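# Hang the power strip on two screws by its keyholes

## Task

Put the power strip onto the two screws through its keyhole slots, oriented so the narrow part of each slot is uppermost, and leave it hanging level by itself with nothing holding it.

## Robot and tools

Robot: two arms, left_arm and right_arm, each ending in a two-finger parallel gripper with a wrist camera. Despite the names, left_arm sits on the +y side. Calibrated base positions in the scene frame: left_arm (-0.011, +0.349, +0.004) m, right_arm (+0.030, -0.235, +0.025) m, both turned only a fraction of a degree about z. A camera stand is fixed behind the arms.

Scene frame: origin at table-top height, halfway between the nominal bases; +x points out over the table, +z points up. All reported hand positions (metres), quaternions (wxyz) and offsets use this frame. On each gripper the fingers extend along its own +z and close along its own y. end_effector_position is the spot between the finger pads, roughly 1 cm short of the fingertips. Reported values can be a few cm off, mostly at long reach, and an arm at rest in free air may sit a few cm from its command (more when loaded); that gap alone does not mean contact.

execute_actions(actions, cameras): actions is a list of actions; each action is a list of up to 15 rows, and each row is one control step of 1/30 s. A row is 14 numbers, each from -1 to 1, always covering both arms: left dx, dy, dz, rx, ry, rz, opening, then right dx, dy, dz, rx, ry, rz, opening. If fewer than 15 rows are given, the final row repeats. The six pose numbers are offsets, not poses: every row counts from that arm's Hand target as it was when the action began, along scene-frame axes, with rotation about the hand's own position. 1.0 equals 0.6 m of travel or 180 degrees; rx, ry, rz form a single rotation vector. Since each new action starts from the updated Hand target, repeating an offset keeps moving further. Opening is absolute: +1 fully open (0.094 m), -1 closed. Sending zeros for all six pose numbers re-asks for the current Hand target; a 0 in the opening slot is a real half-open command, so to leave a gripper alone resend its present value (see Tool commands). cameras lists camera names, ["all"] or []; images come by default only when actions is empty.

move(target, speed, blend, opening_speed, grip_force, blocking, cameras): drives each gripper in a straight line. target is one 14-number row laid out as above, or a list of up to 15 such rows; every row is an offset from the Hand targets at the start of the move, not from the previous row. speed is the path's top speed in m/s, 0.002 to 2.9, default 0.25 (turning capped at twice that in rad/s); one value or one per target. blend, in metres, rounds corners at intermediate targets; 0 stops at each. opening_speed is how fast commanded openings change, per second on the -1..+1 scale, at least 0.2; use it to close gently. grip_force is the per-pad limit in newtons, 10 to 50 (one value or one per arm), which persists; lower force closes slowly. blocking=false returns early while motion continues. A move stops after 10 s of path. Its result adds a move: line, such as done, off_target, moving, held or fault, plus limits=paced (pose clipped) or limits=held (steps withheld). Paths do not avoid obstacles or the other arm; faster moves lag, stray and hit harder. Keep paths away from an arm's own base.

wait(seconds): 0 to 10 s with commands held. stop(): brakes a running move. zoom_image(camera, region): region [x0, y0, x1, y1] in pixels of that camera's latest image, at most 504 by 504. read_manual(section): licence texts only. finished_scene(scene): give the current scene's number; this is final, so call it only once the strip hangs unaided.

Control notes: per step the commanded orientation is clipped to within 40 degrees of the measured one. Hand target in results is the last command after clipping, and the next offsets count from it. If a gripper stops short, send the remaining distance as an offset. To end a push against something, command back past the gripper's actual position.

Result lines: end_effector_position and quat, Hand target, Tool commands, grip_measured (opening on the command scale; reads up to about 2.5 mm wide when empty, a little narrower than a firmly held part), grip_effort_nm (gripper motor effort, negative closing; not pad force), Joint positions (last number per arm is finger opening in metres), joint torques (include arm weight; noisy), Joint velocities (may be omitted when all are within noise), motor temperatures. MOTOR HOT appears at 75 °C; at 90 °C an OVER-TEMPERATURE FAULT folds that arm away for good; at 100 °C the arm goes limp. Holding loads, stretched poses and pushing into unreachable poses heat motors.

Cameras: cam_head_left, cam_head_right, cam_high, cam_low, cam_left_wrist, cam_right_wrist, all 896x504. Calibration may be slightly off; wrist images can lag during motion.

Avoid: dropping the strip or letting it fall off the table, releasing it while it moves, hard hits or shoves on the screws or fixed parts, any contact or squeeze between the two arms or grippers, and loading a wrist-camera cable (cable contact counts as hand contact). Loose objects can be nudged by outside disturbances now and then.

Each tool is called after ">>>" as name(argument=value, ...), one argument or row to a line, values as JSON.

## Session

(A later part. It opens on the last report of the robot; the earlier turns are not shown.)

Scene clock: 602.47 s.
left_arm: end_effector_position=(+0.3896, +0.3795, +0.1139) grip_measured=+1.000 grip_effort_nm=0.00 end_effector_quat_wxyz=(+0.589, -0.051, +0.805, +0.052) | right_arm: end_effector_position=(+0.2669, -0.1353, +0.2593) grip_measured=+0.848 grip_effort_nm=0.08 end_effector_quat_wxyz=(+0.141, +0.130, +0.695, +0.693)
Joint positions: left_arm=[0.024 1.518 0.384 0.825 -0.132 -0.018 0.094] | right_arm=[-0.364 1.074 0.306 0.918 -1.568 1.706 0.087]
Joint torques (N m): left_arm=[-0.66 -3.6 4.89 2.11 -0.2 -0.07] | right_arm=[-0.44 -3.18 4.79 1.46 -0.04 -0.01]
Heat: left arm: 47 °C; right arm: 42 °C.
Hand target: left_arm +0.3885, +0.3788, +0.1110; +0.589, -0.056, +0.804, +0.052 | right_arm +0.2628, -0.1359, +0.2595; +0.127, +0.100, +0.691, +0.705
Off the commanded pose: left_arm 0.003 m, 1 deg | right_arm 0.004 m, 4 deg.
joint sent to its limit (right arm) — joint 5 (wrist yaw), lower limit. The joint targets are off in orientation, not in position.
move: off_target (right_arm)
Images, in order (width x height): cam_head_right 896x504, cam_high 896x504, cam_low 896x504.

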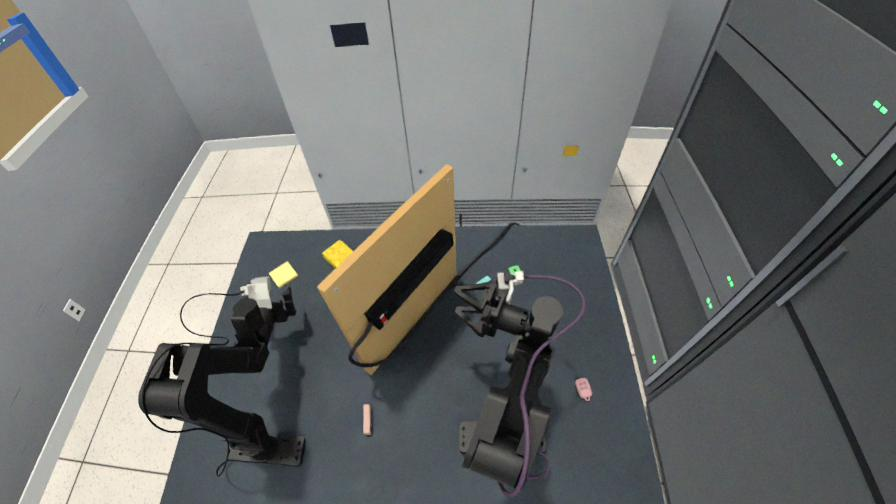

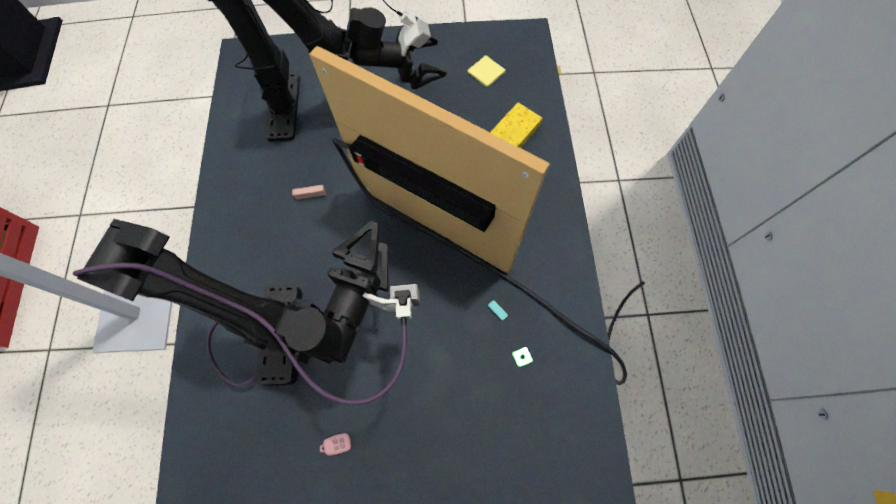

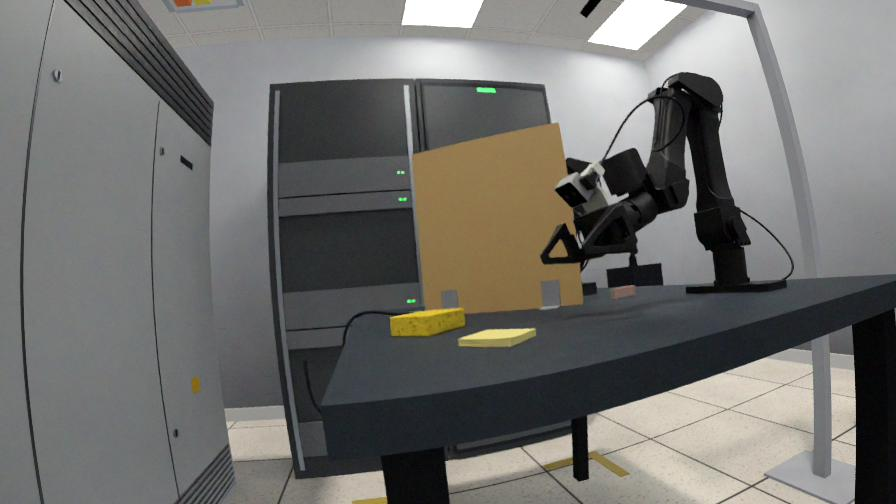

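>>> wait(
  seconds=0.1,
  cameras=["cam_high", "cam_head_right"],
)

>>> zoom_image(
  camera="cam_high",
  region=[460, 180, 540, 240],
)

>>> zoom_image(
  camera="cam_head_right",
  region=[420, 205, 470, 247],
)

>>> zoom_image(
  camera="cam_head_right",
  region=[340, 210, 480, 370],
)

Scene clock: 604.83 s.
left_arm: end_effector_position=(+0.3896, +0.3795, +0.1139) grip_measured=+1.000 grip_effort_nm=0.00 end_effector_quat_wxyz=(+0.589, -0.051, +0.805, +0.052) | right_arm: end_effector_position=(+0.2668, -0.1353, +0.2593) grip_measured=+0.848 grip_effort_nm=0.09 end_effector_quat_wxyz=(+0.141, +0.130, +0.695, +0.693)
Joint positions: left_arm=[0.024 1.518 0.384 0.825 -0.132 -0.018 0.094] | right_arm=[-0.364 1.074 0.306 0.918 -1.568 1.706 0.087]
Joint torques (N m): left_arm=[-0.66 -3.6 4.89 2.11 -0.21 -0.08] | right_arm=[-0.62 -3.07 4.67 1.4 -0.03 -0.01]
Heat: left arm: 47 °C; right arm: 42 °C.
Hand target: left_arm +0.3885, +0.3788, +0.1110; +0.589, -0.056, +0.804, +0.052 | right_arm +0.2628, -0.1359, +0.2595; +0.127, +0.100, +0.691, +0.705
Tool commands: left_gripper/opening=+1.0 right_gripper/opening=+0.85
Off the commanded pose: left_arm 0.003 m, 1 deg | right_arm 0.004 m, 4 deg.
wait: 0.10 s; at rest from the start
Images, in order (width x height): cam_head_right 896x504, cam_high 896x504.

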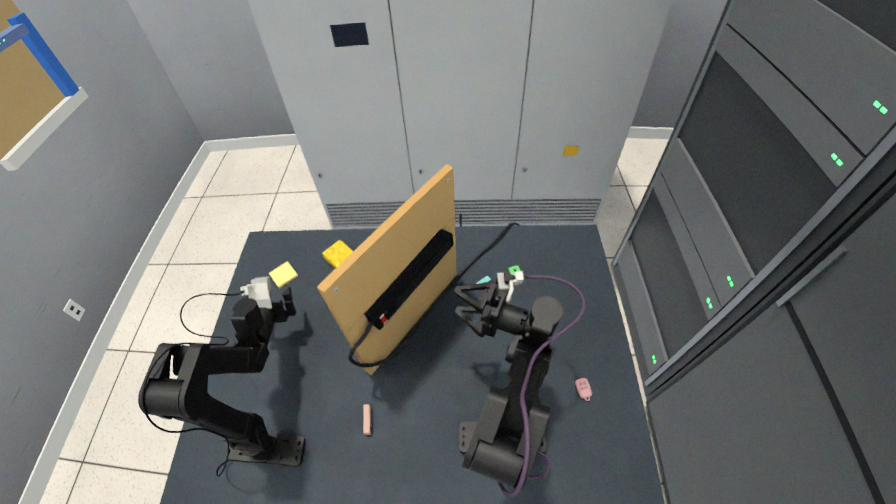

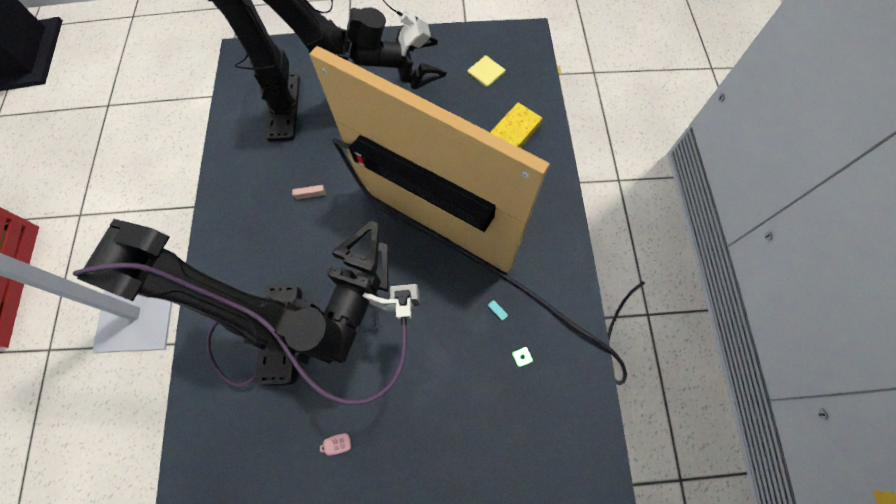

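Scaled by 6.300 from the camera's 896x504 image, which has a finer 1280x720 frame.

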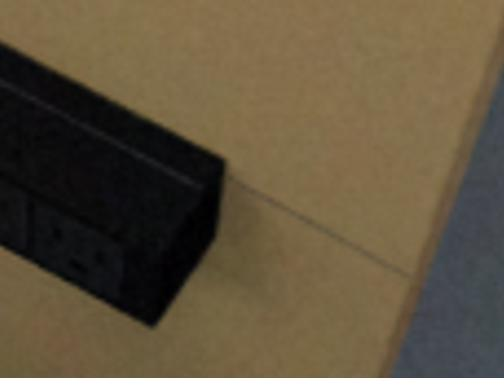

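Scaled by 10.080 from the camera's 896x504 image, which has a finer 1280x720 frame.

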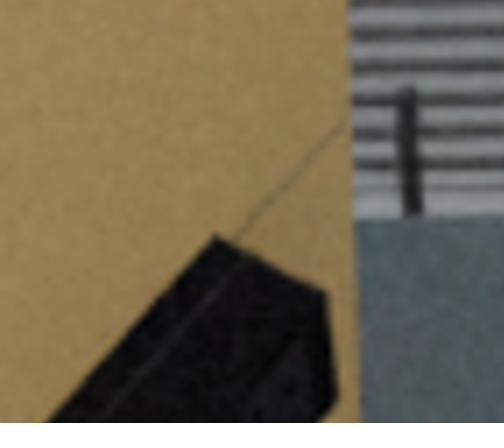

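Scaled by 3.150 from the camera's 896x504 image, which has a finer 1280x720 frame.

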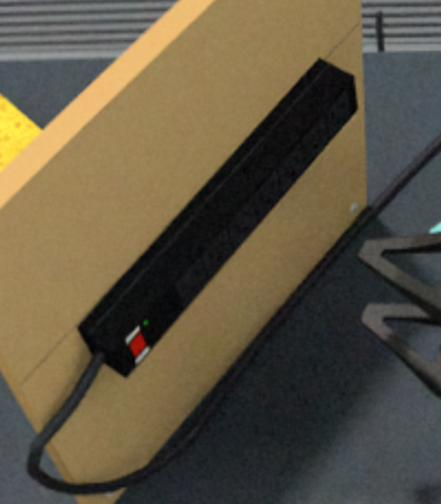

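>>> wait(
  seconds=0.05,
  cameras=["cam_head_left", "cam_left_wrist"],
)

>>> zoom_image(
  camera="cam_head_left",
  region=[380, 200, 600, 400],
)

Scene clock: 610.67 s.
left_arm: end_effector_position=(+0.3896, +0.3795, +0.1139) grip_measured=+1.000 grip_effort_nm=0.00 end_effector_quat_wxyz=(+0.589, -0.051, +0.805, +0.052) | right_arm: end_effector_position=(+0.2668, -0.1353, +0.2593) grip_measured=+0.848 grip_effort_nm=0.08 end_effector_quat_wxyz=(+0.141, +0.130, +0.695, +0.693)
Joint positions: left_arm=[0.024 1.518 0.384 0.825 -0.132 -0.018 0.094] | right_arm=[-0.364 1.074 0.306 0.918 -1.568 1.706 0.087]
Joint torques (N m): left_arm=[-0.66 -3.6 4.89 2.11 -0.2 -0.08] | right_arm=[-0.55 -3.11 4.68 1.41 0 0]
Heat: left arm: 48 °C; right arm: 42 °C.
Hand target: left_arm +0.3885, +0.3788, +0.1110; +0.589, -0.056, +0.804, +0.052 | right_arm +0.2628, -0.1359, +0.2595; +0.127, +0.100, +0.691, +0.705
Tool commands: left_gripper/opening=+1.0 right_gripper/opening=+0.85
Off the commanded pose: left_arm 0.003 m, 1 deg | right_arm 0.004 m, 4 deg.
wait: 0.07 s; at rest from the start
camera_calibration:
cam_left_wrist: T_world_to_cam=[[0.147983, -0.988758, -0.0214145, 0.319521], [-0.663618, -0.0832196, -0.743429, 0.412705], [0.733289, 0.124226, -0.668472, -0.169338], [0, 0, 0, 1]] pos_world=[0.350768, 0.37131, 0.200461]
Images, in order (width x height): cam_head_left 896x504, cam_left_wrist 896x504.

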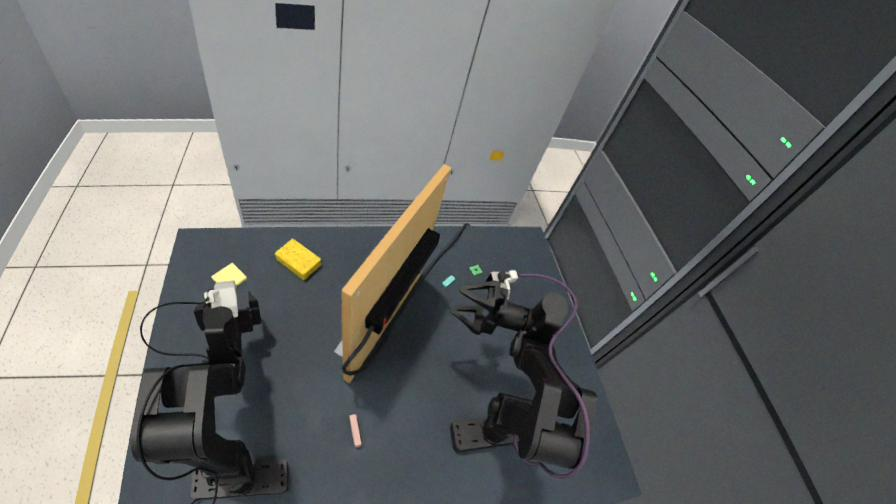

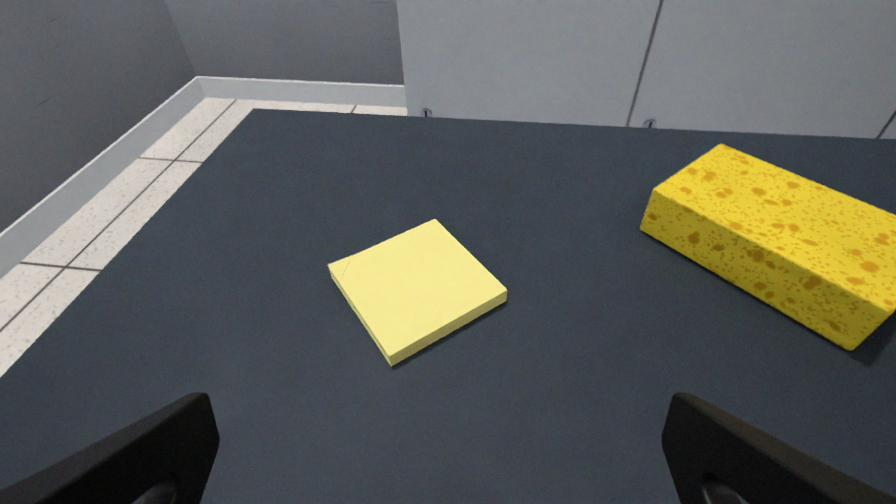

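Scaled by 2.291 from the camera's 896x504 image, which has a finer 1280x720 frame.

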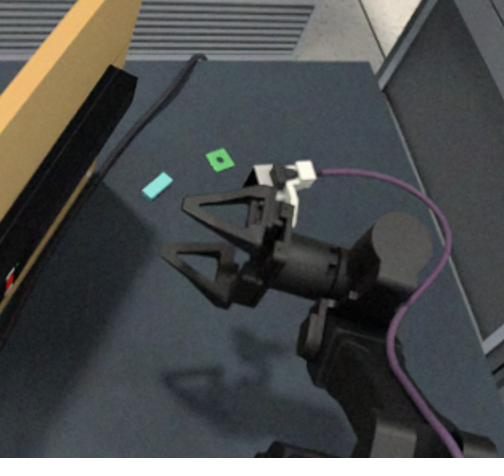

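>>> zoom_image(
  camera="cam_head_left",
  region=[320, 290, 440, 400],
)

Scaled by 4.200 from the camera's 896x504 image, which has a finer 1280x720 frame.

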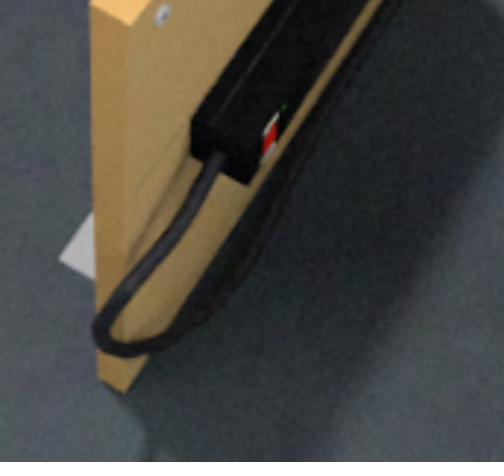

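>>> move(
  target=[
    [0,0,0,0,0,0,1,0.0600,-0.0400,0.0900,-0.0600,0.0290,-0.0280,-0.9],
    [0,0,0,0,0,0,1,0.1727,-0.0590,0.1300,-0.1758,0.0841,-0.0807,-0.9],
  ],
  speed=0.2,
  blend=[0.03, 0],
  opening_speed=1.0,
)

Scene clock: 618.33 s.
left_arm: end_effector_position=(+0.3896, +0.3795, +0.1139) grip_measured=+1.000 grip_effort_nm=0.00 end_effector_quat_wxyz=(+0.589, -0.051, +0.805, +0.052) | right_arm: end_effector_position=(+0.3608, -0.1711, +0.3307) grip_measured=-0.898 grip_effort_nm=-0.09 end_effector_quat_wxyz=(+0.122, +0.150, +0.690, +0.698)
Joint positions: left_arm=[0.024 1.518 0.384 0.825 -0.132 -0.018 0.094] | right_arm=[-0.357 1.416 0.8 0.881 -1.56 1.878 0.005]
Joint torques (N m): left_arm=[-0.65 -3.6 4.9 2.11 -0.21 -0.08] | right_arm=[0.54 -4.45 8.65 1.18 0.2 -0.04]
Heat: left arm: 48 °C; right arm: 42 °C.
Hand target: left_arm +0.3885, +0.3788, +0.1110; +0.589, -0.056, +0.804, +0.052 | right_arm +0.3665, -0.1712, +0.3374; +0.145, +0.237, +0.848, +0.450
Off the commanded pose: left_arm 0.003 m, 1 deg | right_arm 0.009 m, 35 deg.
move: off_target (right_arm)

>>> move(
  target=[0,0,0,0,0,0,1,0.0938,0.1413,0.0,0,0,0,-0.9],
  speed=0.15,
)

Scene clock: 623.00 s.
left_arm: end_effector_position=(+0.3896, +0.3795, +0.1139) grip_measured=+1.000 grip_effort_nm=0.00 end_effector_quat_wxyz=(+0.589, -0.051, +0.805, +0.052) | right_arm: end_effector_position=(+0.4200, -0.0874, +0.3326) grip_measured=-0.898 grip_effort_nm=-0.08 end_effector_quat_wxyz=(+0.141, +0.243, +0.847, +0.451)
Joint positions: left_arm=[0.024 1.518 0.384 0.825 -0.132 -0.018 0.094] | right_arm=[0.09 1.572 1.641 -0.899 -0.724 0.921 0.005]
Joint torques (N m): left_arm=[-0.68 -3.62 4.9 2.11 -0.2 -0.08] | right_arm=[0.32 -5.71 9.05 1.42 -0.31 -0.08]
Heat: left arm: 48 °C; right arm: 42 °C.
Hand target: left_arm +0.3885, +0.3788, +0.1110; +0.589, -0.056, +0.804, +0.052 | right_arm +0.4227, -0.0865, +0.3376; +0.145, +0.237, +0.848, +0.450
Off the commanded pose: left_arm 0.003 m, 1 deg | right_arm 0.006 m, 1 deg.
move: done

>>> wait(
  seconds=0.05,
  cameras=["cam_high", "cam_right_wrist", "cam_head_right"],
)

>>> zoom_image(
  camera="cam_high",
  region=[320, 110, 520, 240],
)

>>> zoom_image(
  camera="cam_head_right",
  region=[340, 200, 480, 340],
)

Scene clock: 624.07 s.
left_arm: end_effector_position=(+0.3896, +0.3795, +0.1139) grip_measured=+1.000 grip_effort_nm=0.00 end_effector_quat_wxyz=(+0.589, -0.051, +0.805, +0.052) | right_arm: end_effector_position=(+0.4200, -0.0874, +0.3325) grip_measured=-0.898 grip_effort_nm=-0.08 end_effector_quat_wxyz=(+0.141, +0.243, +0.847, +0.451)
Joint positions: left_arm=[0.024 1.518 0.384 0.825 -0.132 -0.018 0.094] | right_arm=[0.09 1.572 1.641 -0.899 -0.724 0.921 0.005]
Joint torques (N m): left_arm=[-0.66 -3.6 4.9 2.11 -0.2 -0.08] | right_arm=[0.16 -5.79 9.05 1.38 -0.3 -0.06]
Heat: left arm: 48 °C; right arm: 43 °C.
Hand target: left_arm +0.3885, +0.3788, +0.1110; +0.589, -0.056, +0.804, +0.052 | right_arm +0.4228, -0.0865, +0.3376; +0.145, +0.237, +0.848, +0.450
Tool commands: left_gripper/opening=+1.0 right_gripper/opening=-0.9
Off the commanded pose: left_arm 0.003 m, 1 deg | right_arm 0.006 m, 1 deg.
wait: 0.07 s; at rest from the start
camera_calibration:
cam_right_wrist: T_world_to_cam=[[-0.260381, -0.466054, -0.845574, 0.354699], [-0.962626, 0.192908, 0.1901, 0.39406], [0.0745215, 0.86347, -0.498865, 0.30009], [0, 0, 0, 1]] pos_world=[0.449326, -0.169828, 0.374718]
Images, in order (width x height): cam_head_right 896x504, cam_high 896x504, cam_right_wrist 896x504.

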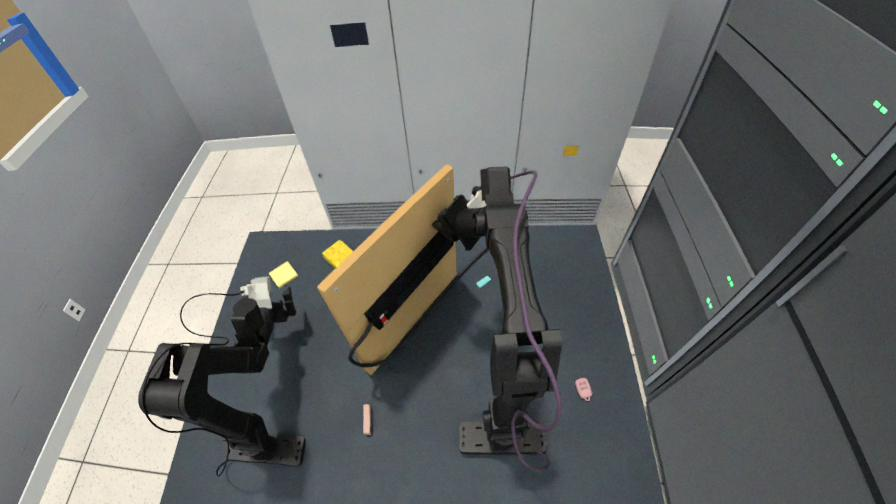

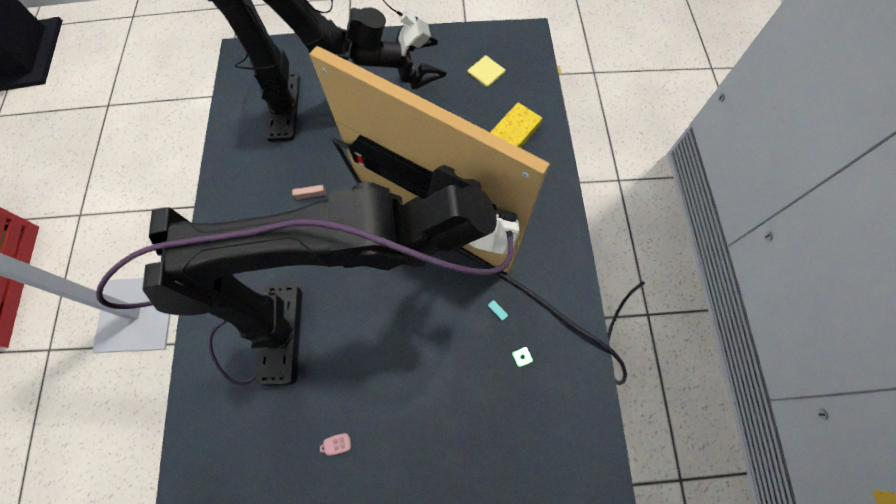

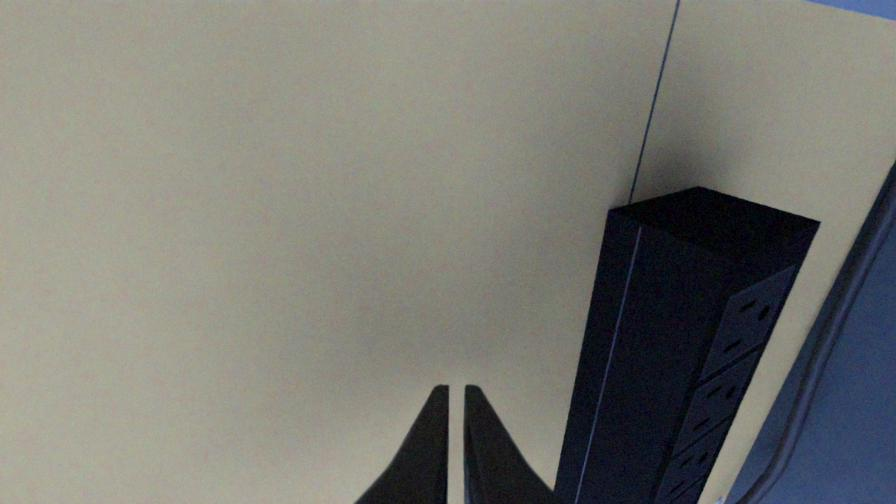

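Scaled by 2.520 from the camera's 896x504 image, which has a finer 1280x720 frame.

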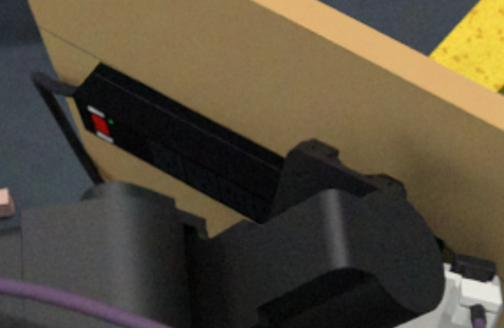

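Scaled by 3.600 from the camera's 896x504 image, which has a finer 1280x720 frame.

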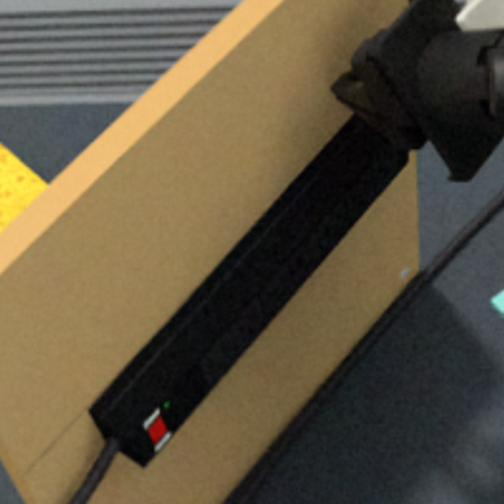

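>>> move(
  target=[0,0,0,0,0,0,1,0,0,-0.0700,0,0,0,-0.9],
  speed=0.08,
)

Scene clock: 626.50 s.
left_arm: end_effector_position=(+0.3896, +0.3795, +0.1139) grip_measured=+1.000 grip_effort_nm=0.00 end_effector_quat_wxyz=(+0.589, -0.051, +0.805, +0.052) | right_arm: end_effector_position=(+0.4252, -0.0873, +0.2878) grip_measured=-0.898 grip_effort_nm=-0.09 end_effector_quat_wxyz=(+0.131, +0.249, +0.850, +0.446)
Joint positions: left_arm=[0.024 1.518 0.384 0.825 -0.132 -0.018 0.094] | right_arm=[0.09 1.572 1.475 -0.761 -0.722 0.917 0.005]
Joint torques (N m): left_arm=[-0.66 -3.59 4.9 2.11 -0.21 -0.07] | right_arm=[0.25 -9.5 5.53 1.67 -0.27 0]
Heat: left arm: 48 °C; right arm: 43 °C.
Hand target: left_arm +0.3885, +0.3788, +0.1110; +0.589, -0.056, +0.804, +0.052 | right_arm +0.4227, -0.0866, +0.2956; +0.145, +0.237, +0.848, +0.450
Off the commanded pose: left_arm 0.003 m, 1 deg | right_arm 0.008 m, 2 deg.
move: done

>>> move(
  target=[0,0,0,0,0,0,1,0,0,-0.0100,0,0,0,-0.9],
  speed=0.03,
)

Scene clock: 627.90 s.
left_arm: end_effector_position=(+0.3896, +0.3795, +0.1139) grip_measured=+1.000 grip_effort_nm=0.00 end_effector_quat_wxyz=(+0.589, -0.051, +0.805, +0.052) | right_arm: end_effector_position=(+0.4261, -0.0873, +0.2814) grip_measured=-0.898 grip_effort_nm=-0.08 end_effector_quat_wxyz=(+0.131, +0.248, +0.850, +0.446)
Joint positions: left_arm=[0.024 1.518 0.384 0.825 -0.132 -0.018 0.094] | right_arm=[0.09 1.572 1.45 -0.735 -0.722 0.917 0.005]
Joint torques (N m): left_arm=[-0.66 -3.62 4.89 2.1 -0.2 -0.07] | right_arm=[0.21 -9.81 5.35 1.71 -0.3 -0.05]
Heat: left arm: 48 °C; right arm: 43 °C.
Hand target: left_arm +0.3885, +0.3788, +0.1110; +0.589, -0.056, +0.804, +0.052 | right_arm +0.4227, -0.0866, +0.2894; +0.145, +0.237, +0.848, +0.450
Off the commanded pose: left_arm 0.003 m, 1 deg | right_arm 0.009 m, 2 deg.
move: done

>>> move(
  target=[0,0,0,0,0,0,1,0,0,-0.0067,0,0,0,-0.9],
  speed=0.02,
)

Scene clock: 629.33 s.
left_arm: end_effector_position=(+0.3896, +0.3795, +0.1139) grip_measured=+1.000 grip_effort_nm=0.00 end_effector_quat_wxyz=(+0.589, -0.051, +0.805, +0.052) | right_arm: end_effector_position=(+0.4284, -0.0870, +0.2810) grip_measured=-0.899 grip_effort_nm=-0.07 end_effector_quat_wxyz=(+0.138, +0.244, +0.848, +0.449)
Joint positions: left_arm=[0.024 1.518 0.384 0.825 -0.132 -0.018 0.094] | right_arm=[0.09 1.57 1.436 -0.706 -0.723 0.917 0.005]
Joint torques (N m): left_arm=[-0.66 -3.6 4.9 2.11 -0.2 -0.08] | right_arm=[0.32 -9.52 5.16 1.58 -0.25 -0.05]
Heat: left arm: 48 °C; right arm: 42 °C.
Hand target: left_arm +0.3885, +0.3788, +0.1110; +0.589, -0.056, +0.804, +0.052 | right_arm +0.4227, -0.0865, +0.2855; +0.145, +0.237, +0.848, +0.450
Off the commanded pose: left_arm 0.003 m, 1 deg | right_arm 0.007 m, 1 deg.
move: done

>>> move(
  target=[0,0,0,0,0,0,1,-0.0020,-0.0020,-0.0067,0,0,0,-0.9],
  speed=0.02,
)

Scene clock: 631.10 s.
left_arm: end_effector_position=(+0.3896, +0.3795, +0.1139) grip_measured=+1.000 grip_effort_nm=0.00 end_effector_quat_wxyz=(+0.589, -0.051, +0.805, +0.052) | right_arm: end_effector_position=(+0.4268, -0.0871, +0.2743) grip_measured=-0.899 grip_effort_nm=-0.07 end_effector_quat_wxyz=(+0.134, +0.246, +0.849, +0.447)
Joint positions: left_arm=[0.024 1.518 0.384 0.825 -0.132 -0.018 0.094] | right_arm=[0.09 1.568 1.413 -0.695 -0.723 0.917 0.005]
Joint torques (N m): left_arm=[-0.66 -3.62 4.89 2.11 -0.2 -0.07] | right_arm=[-0.12 -9.89 5.19 1.59 -0.3 -0.07]
Heat: left arm: 48 °C; right arm: 42 °C.
Hand target: left_arm +0.3885, +0.3788, +0.1110; +0.589, -0.056, +0.804, +0.052 | right_arm +0.4215, -0.0877, +0.2814; +0.145, +0.237, +0.848, +0.450
Off the commanded pose: left_arm 0.003 m, 1 deg | right_arm 0.009 m, 2 deg.
move: done

>>> move(
  target=[0,0,0,0,0,0,1,0.0,0.0,-0.0067,0,0,0,-0.9],
  speed=0.02,
)

Scene clock: 632.33 s.
left_arm: end_effector_position=(+0.3896, +0.3795, +0.1139) grip_measured=+1.000 grip_effort_nm=0.00 end_effector_quat_wxyz=(+0.589, -0.051, +0.805, +0.052) | right_arm: end_effector_position=(+0.4268, -0.0870, +0.2733) grip_measured=-0.899 grip_effort_nm=-0.07 end_effector_quat_wxyz=(+0.138, +0.244, +0.848, +0.449)
Joint positions: left_arm=[0.024 1.518 0.384 0.825 -0.132 -0.018 0.094] | right_arm=[0.09 1.562 1.397 -0.677 -0.723 0.917 0.005]
Joint torques (N m): left_arm=[-0.66 -3.6 4.89 2.11 -0.21 -0.08] | right_arm=[-0.08 -9.44 5.01 1.55 -0.3 -0.11]
Heat: left arm: 48 °C; right arm: 42 °C.
Hand target: left_arm +0.3885, +0.3788, +0.1110; +0.589, -0.056, +0.804, +0.052 | right_arm +0.4215, -0.0878, +0.2774; +0.145, +0.237, +0.848, +0.450
Off the commanded pose: left_arm 0.003 m, 1 deg | right_arm 0.007 m, 1 deg.
move: done

>>> move(
  target=[
    [0,0,0,0,0,0,1,0.0,0.0,0.0300,0,0,0,-0.9],
    [0,0,0,0,0,0,1,-0.0461,-0.0694,0.1300,0,0,0,-0.9],
    [0,0,0,0,0,0,1,-0.1384,-0.2083,0.1300,0,0,0,-0.9],
  ],
  speed=[0.04, 0.15, 0.25],
  blend=[0.005, 0.03, 0],
  cameras=["cam_high", "cam_head_right"],
)

>>> zoom_image(
  camera="cam_high",
  region=[460, 180, 540, 240],
)

>>> zoom_image(
  camera="cam_head_right",
  region=[420, 205, 470, 247],
)

>>> zoom_image(
  camera="cam_head_right",
  region=[340, 290, 400, 340],
)

Scene clock: 635.83 s.
left_arm: end_effector_position=(+0.3896, +0.3795, +0.1139) grip_measured=+1.000 grip_effort_nm=0.00 end_effector_quat_wxyz=(+0.589, -0.051, +0.805, +0.052) | right_arm: end_effector_position=(+0.3370, -0.2141, +0.3472) grip_measured=-0.899 grip_effort_nm=-0.07 end_effector_quat_wxyz=(+0.140, +0.246, +0.851, +0.442)
Joint positions: left_arm=[0.024 1.518 0.384 0.825 -0.132 -0.018 0.094] | right_arm=[-0.411 1.515 1.733 -1.567 -0.946 0.245 0.005]
Joint torques (N m): left_arm=[-0.66 -3.62 4.89 2.11 -0.2 -0.07] | right_arm=[-0.32 -4.55 7.77 0.71 -0.61 -0.06]
Heat: left arm: 48 °C; right arm: 42 °C.
Hand target: left_arm +0.3885, +0.3788, +0.1110; +0.589, -0.056, +0.804, +0.052 | right_arm +0.3385, -0.2127, +0.3554; +0.145, +0.237, +0.848, +0.450
Off the commanded pose: left_arm 0.003 m, 1 deg | right_arm 0.008 m, 2 deg.
joint sent to its limit (right arm) — joint 4 (wrist pitch), lower limit. The joint targets still meet the commanded pose.
move: done
Images, in order (width x height): cam_head_right 896x504, cam_high 896x504.

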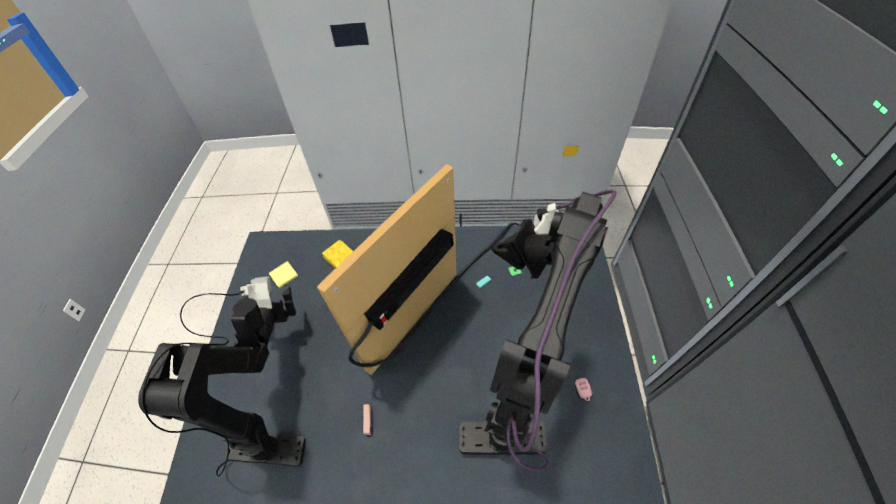

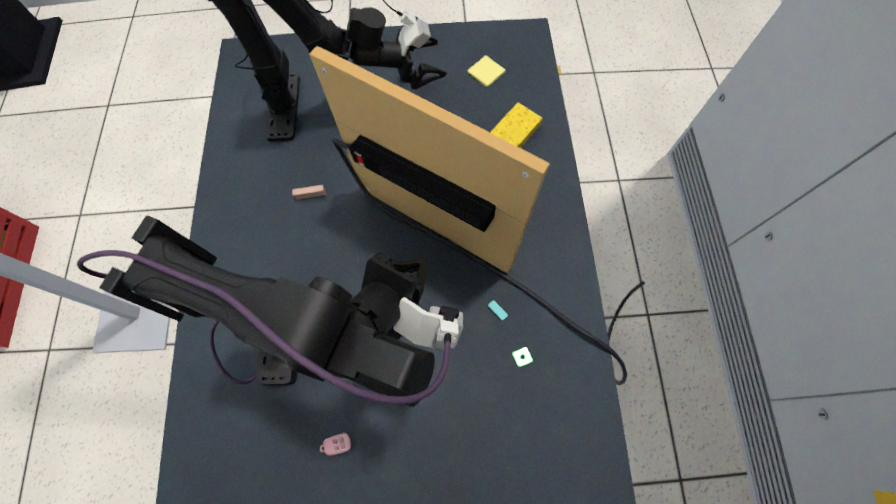

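Scaled by 6.300 from the camera's 896x504 image, which has a finer 1280x720 frame.

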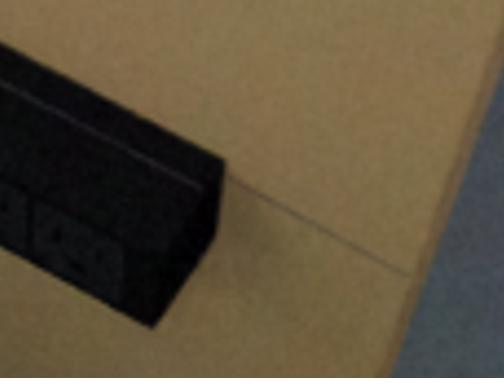

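Scaled by 10.080 from the camera's 896x504 image, which has a finer 1280x720 frame.

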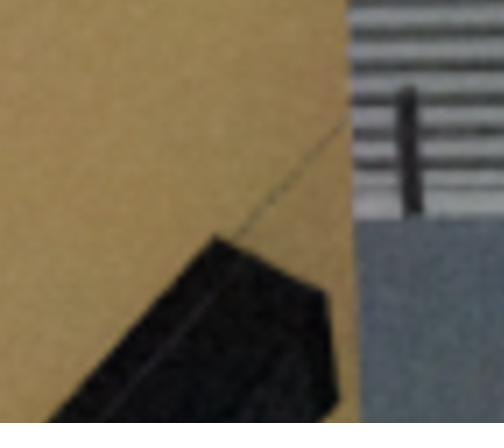

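Scaled by 8.400 from the camera's 896x504 image, which has a finer 1280x720 frame.

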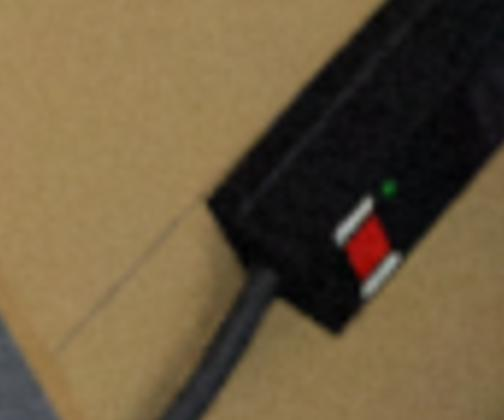

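>>> zoom_image(
  camera="cam_high",
  region=[320, 120, 480, 260],
)

>>> zoom_image(
  camera="cam_high",
  region=[470, 230, 670, 400],
)

Scaled by 3.150 from the camera's 896x504 image, which has a finer 1280x720 frame.

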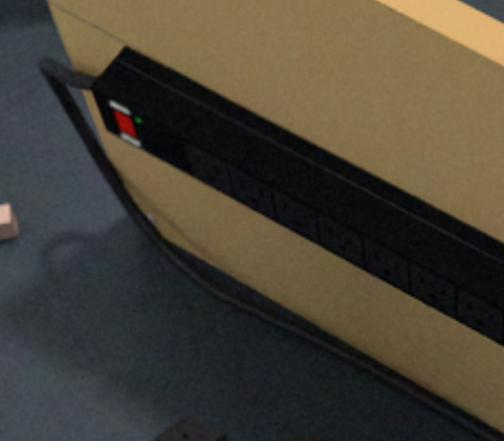

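Scaled by 2.520 from the camera's 896x504 image, which has a finer 1280x720 frame.

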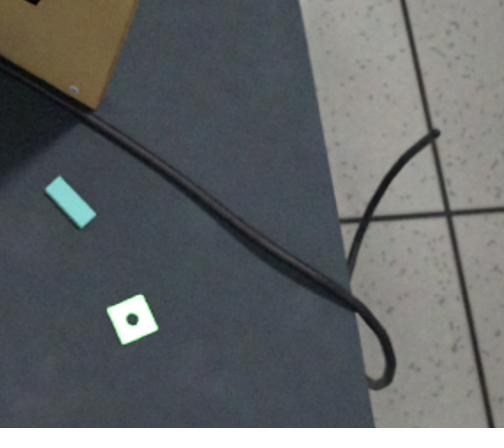

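>>> move(
  target=[0,0,0,0,0,0,1,-0.2642,0.3545,-0.1423,-0.1157,0.0768,0,-0.4],
  speed=0.25,
  cameras=["cam_right_wrist"],
)

Scene clock: 663.10 s.
left_arm: end_effector_position=(+0.3896, +0.3795, +0.1139) grip_measured=+1.000 grip_effort_nm=0.00 end_effector_quat_wxyz=(+0.589, -0.051, +0.805, +0.052) | right_arm: end_effector_position=(+0.1770, -0.0021, +0.2643) grip_measured=-0.402 grip_effort_nm=0.08 end_effector_quat_wxyz=(+0.074, +0.259, +0.929, +0.253)
Joint positions: left_arm=[0.024 1.518 0.384 0.825 -0.132 -0.018 0.094] | right_arm=[1.021 1.159 1.303 -1.181 -0.006 1.545 0.028]
Joint torques (N m): left_arm=[-0.66 -3.6 4.9 2.11 -0.21 -0.08] | right_arm=[0.57 -2.04 7.57 1.45 0.1 0.06]
Heat: left arm: 48 °C; right arm: 42 °C.
Hand target: left_arm +0.3885, +0.3788, +0.1110; +0.589, -0.056, +0.804, +0.052 | right_arm +0.1799, +0.0000, +0.2701; +0.083, +0.259, +0.927, +0.258
Off the commanded pose: left_arm 0.003 m, 1 deg | right_arm 0.007 m, 1 deg.
move: done
camera_calibration:
cam_right_wrist: T_world_to_cam=[[-0.422663, -0.735687, -0.529264, 0.218018], [-0.900645, 0.2759, 0.335736, 0.10745], [-0.100973, 0.618582, -0.779205, 0.315136], [0, 0, 0, 1]] pos_world=[0.220742, -0.0641896, 0.32487]
Images, in order (width x height): cam_right_wrist 896x504.

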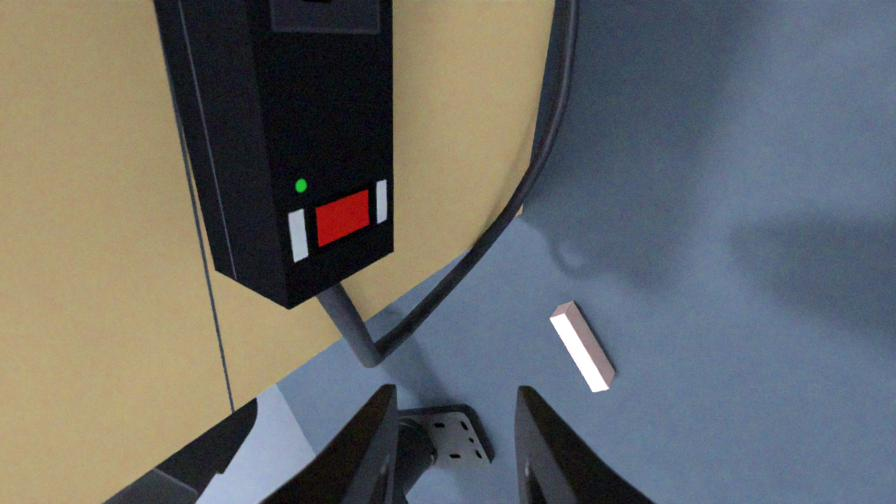

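>>> zoom_image(
  camera="cam_right_wrist",
  region=[280, 120, 620, 400],
)

Scaled by 1.482 from the camera's 896x504 image, which has a finer 1280x720 frame.

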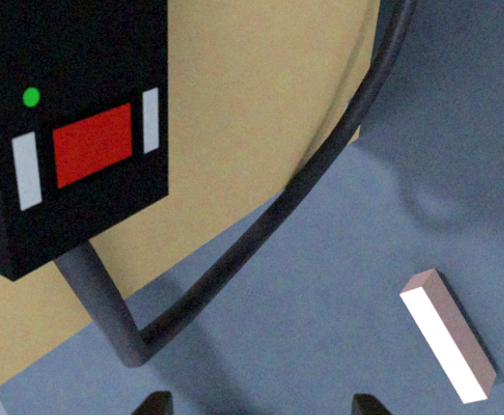

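>>> zoom_image(
  camera="cam_right_wrist",
  region=[100, 0, 420, 320],
)

Scaled by 1.575 from the camera's 896x504 image, which has a finer 1280x720 frame.

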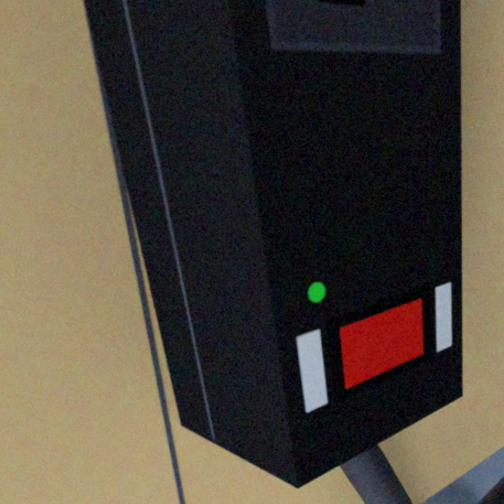

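>>> move(
  target=[0,0,0,0,0,0,1,0.0112,0.0002,-0.1668,0,0,0,-0.55],
  speed=0.2,
  cameras=["cam_right_wrist"],
)

Scene clock: 702.40 s.
left_arm: end_effector_position=(+0.3896, +0.3795, +0.1139) grip_measured=+1.000 grip_effort_nm=0.00 end_effector_quat_wxyz=(+0.589, -0.051, +0.805, +0.052) | right_arm: end_effector_position=(+0.1852, +0.0008, +0.1672) grip_measured=-0.548 grip_effort_nm=-0.08 end_effector_quat_wxyz=(+0.078, +0.261, +0.929, +0.249)
Joint positions: left_arm=[0.024 1.518 0.384 0.825 -0.132 -0.018 0.094] | right_arm=[1.002 1.117 0.889 -0.816 -0.006 1.532 0.021]
Joint torques (N m): left_arm=[-0.68 -3.59 4.89 2.11 -0.2 -0.08] | right_arm=[-0.42 -4.29 5.48 1.54 -0.08 -0.03]
Heat: left arm: 48 °C; right arm: 42 °C.
Hand target: left_arm +0.3885, +0.3788, +0.1110; +0.589, -0.056, +0.804, +0.052 | right_arm +0.1867, +0.0001, +0.1700; +0.083, +0.259, +0.927, +0.258
Off the commanded pose: left_arm 0.003 m, 1 deg | right_arm 0.003 m, 1 deg.
move: done
camera_calibration:
cam_right_wrist: T_world_to_cam=[[-0.426297, -0.737912, -0.523218, 0.171936], [-0.899617, 0.285319, 0.330578, 0.147281], [-0.0946532, 0.611621, -0.785469, 0.238412], [0, 0, 0, 1]] pos_world=[0.228359, -0.0609657, 0.228537]
Images, in order (width x height): cam_right_wrist 896x504.

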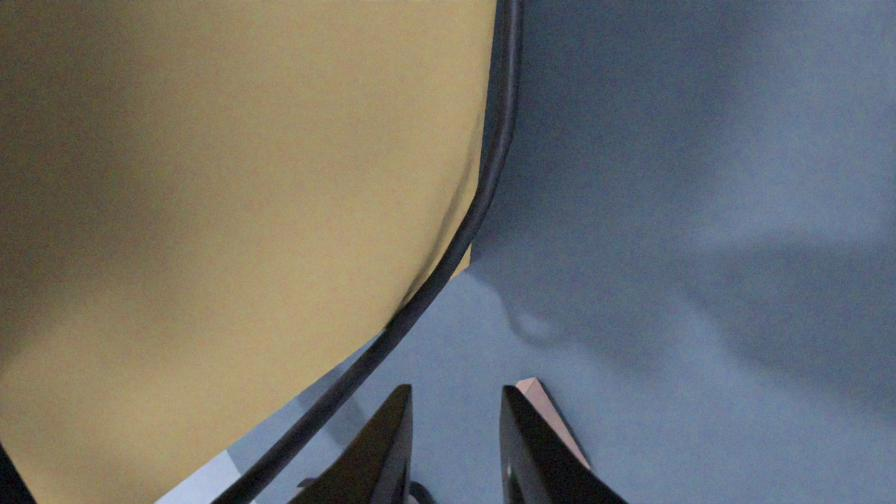

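>>> move(
  target=[
    [0,0,0,0,0,0,1,0.0,-0.02,0.2700,0.03,-0.02,0,-0.9],
    [0,0,0,0,0,0,1,0.3935,-0.1442,0.2750,0.1157,-0.0768,0,-0.9],
    [0,0,0,0,0,0,1,0.3935,-0.1442,0.2100,0.1157,-0.0768,0,-0.9],
  ],
  speed=[0.25, 0.25, 0.1],
  blend=[0.03, 0.01, 0],
  opening_speed=1.0,
)

Scene clock: 735.63 s.
left_arm: end_effector_position=(+0.3896, +0.3795, +0.1139) grip_measured=+1.000 grip_effort_nm=0.00 end_effector_quat_wxyz=(+0.589, -0.051, +0.805, +0.052) | right_arm: end_effector_position=(+0.4252, -0.0890, +0.2892) grip_measured=-0.898 grip_effort_nm=-0.09 end_effector_quat_wxyz=(+0.137, +0.250, +0.851, +0.442)
Joint positions: left_arm=[0.024 1.518 0.384 0.825 -0.132 -0.018 0.094] | right_arm=[0.091 1.565 1.476 -0.763 -0.706 0.918 0.005]
Joint torques (N m): left_arm=[-0.66 -3.62 4.9 2.1 -0.21 -0.07] | right_arm=[0.17 -8.61 5.44 1.68 -0.43 -0.06]
Heat: left arm: 48 °C; right arm: 42 °C.
Hand target: left_arm +0.3885, +0.3788, +0.1110; +0.589, -0.056, +0.804, +0.052 | right_arm +0.4228, -0.0863, +0.2961; +0.145, +0.237, +0.848, +0.450
Off the commanded pose: left_arm 0.003 m, 1 deg | right_arm 0.008 m, 2 deg.
move: done

>>> move(
  target=[
    [0,0,0,0,0,0,1,0,0,-0.0117,0,0,0,-0.9],
    [0,0,0,0,0,0,1,-0.0020,-0.0020,-0.0217,0,0,0,-0.9],
  ],
  speed=[0.05, 0.02],
  cameras=["cam_high", "cam_head_right"],
)

>>> zoom_image(
  camera="cam_head_right",
  region=[340, 200, 480, 340],
)

Scene clock: 737.73 s.
left_arm: end_effector_position=(+0.3896, +0.3795, +0.1139) grip_measured=+1.000 grip_effort_nm=0.00 end_effector_quat_wxyz=(+0.589, -0.051, +0.805, +0.052) | right_arm: end_effector_position=(+0.4261, -0.0877, +0.2756) grip_measured=-0.899 grip_effort_nm=-0.08 end_effector_quat_wxyz=(+0.135, +0.248, +0.850, +0.444)
Joint positions: left_arm=[0.024 1.518 0.384 0.825 -0.132 -0.018 0.094] | right_arm=[0.091 1.565 1.419 -0.706 -0.715 0.917 0.005]
Joint torques (N m): left_arm=[-0.66 -3.6 4.9 2.11 -0.2 -0.08] | right_arm=[-0.1 -9.62 5.35 1.66 -0.38 -0.12]
Heat: left arm: 49 °C; right arm: 42 °C.
Hand target: left_arm +0.3885, +0.3788, +0.1110; +0.589, -0.056, +0.804, +0.052 | right_arm +0.4216, -0.0875, +0.2830; +0.145, +0.237, +0.848, +0.450
Off the commanded pose: left_arm 0.003 m, 1 deg | right_arm 0.009 m, 2 deg.
move: done
Images, in order (width x height): cam_head_right 896x504, cam_high 896x504.

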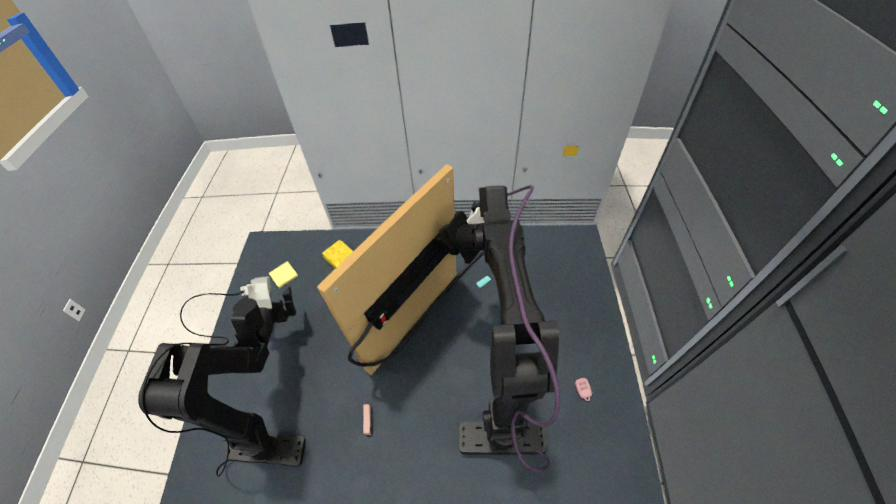

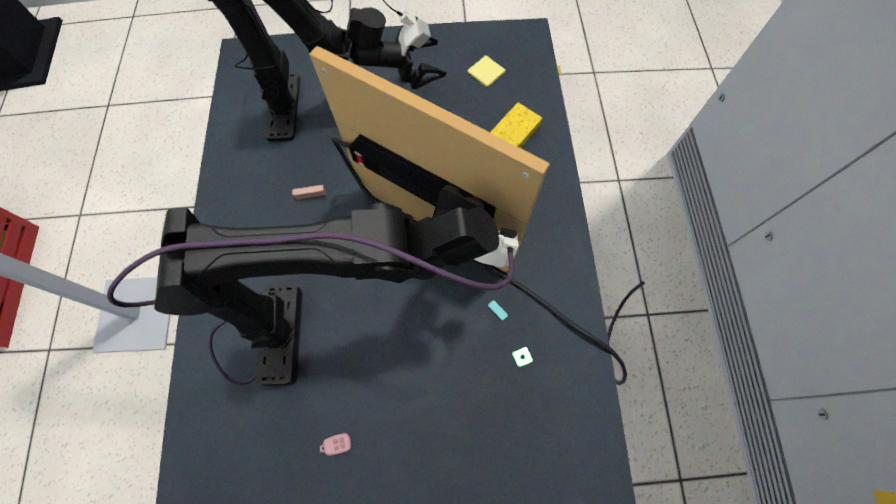

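Scaled by 3.600 from the camera's 896x504 image, which has a finer 1280x720 frame.

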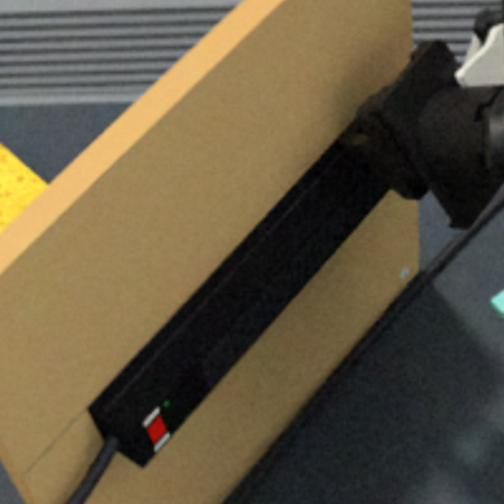

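>>> zoom_image(
  camera="cam_head_right",
  region=[340, 290, 400, 340],
)

>>> zoom_image(
  camera="cam_high",
  region=[325, 110, 405, 170],
)

>>> zoom_image(
  camera="cam_high",
  region=[430, 170, 530, 245],
)

Scaled by 8.400 from the camera's 896x504 image, which has a finer 1280x720 frame.

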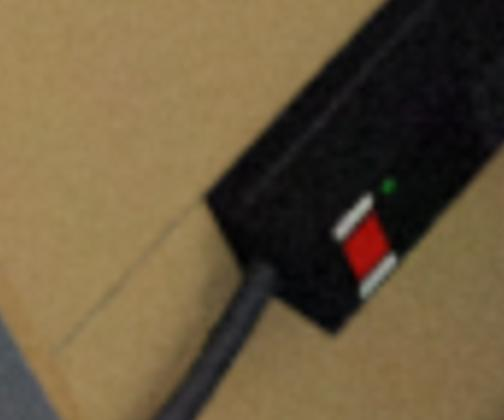

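Scaled by 6.300 from the camera's 896x504 image, which has a finer 1280x720 frame.

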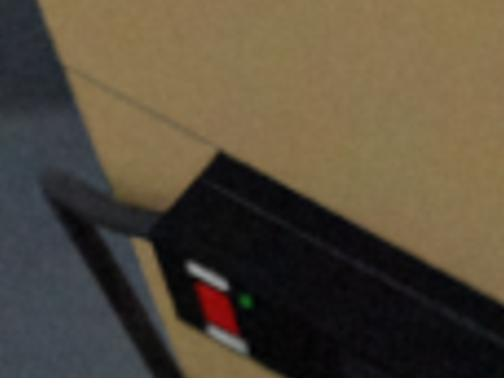

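Scaled by 5.040 from the camera's 896x504 image, which has a finer 1280x720 frame.

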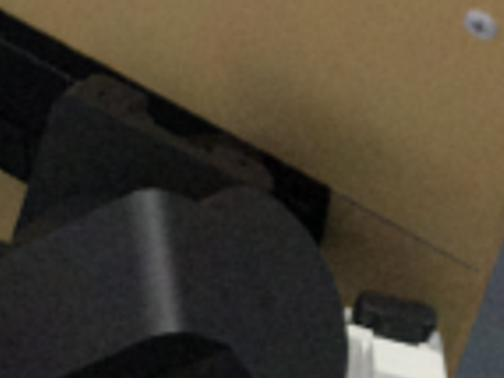

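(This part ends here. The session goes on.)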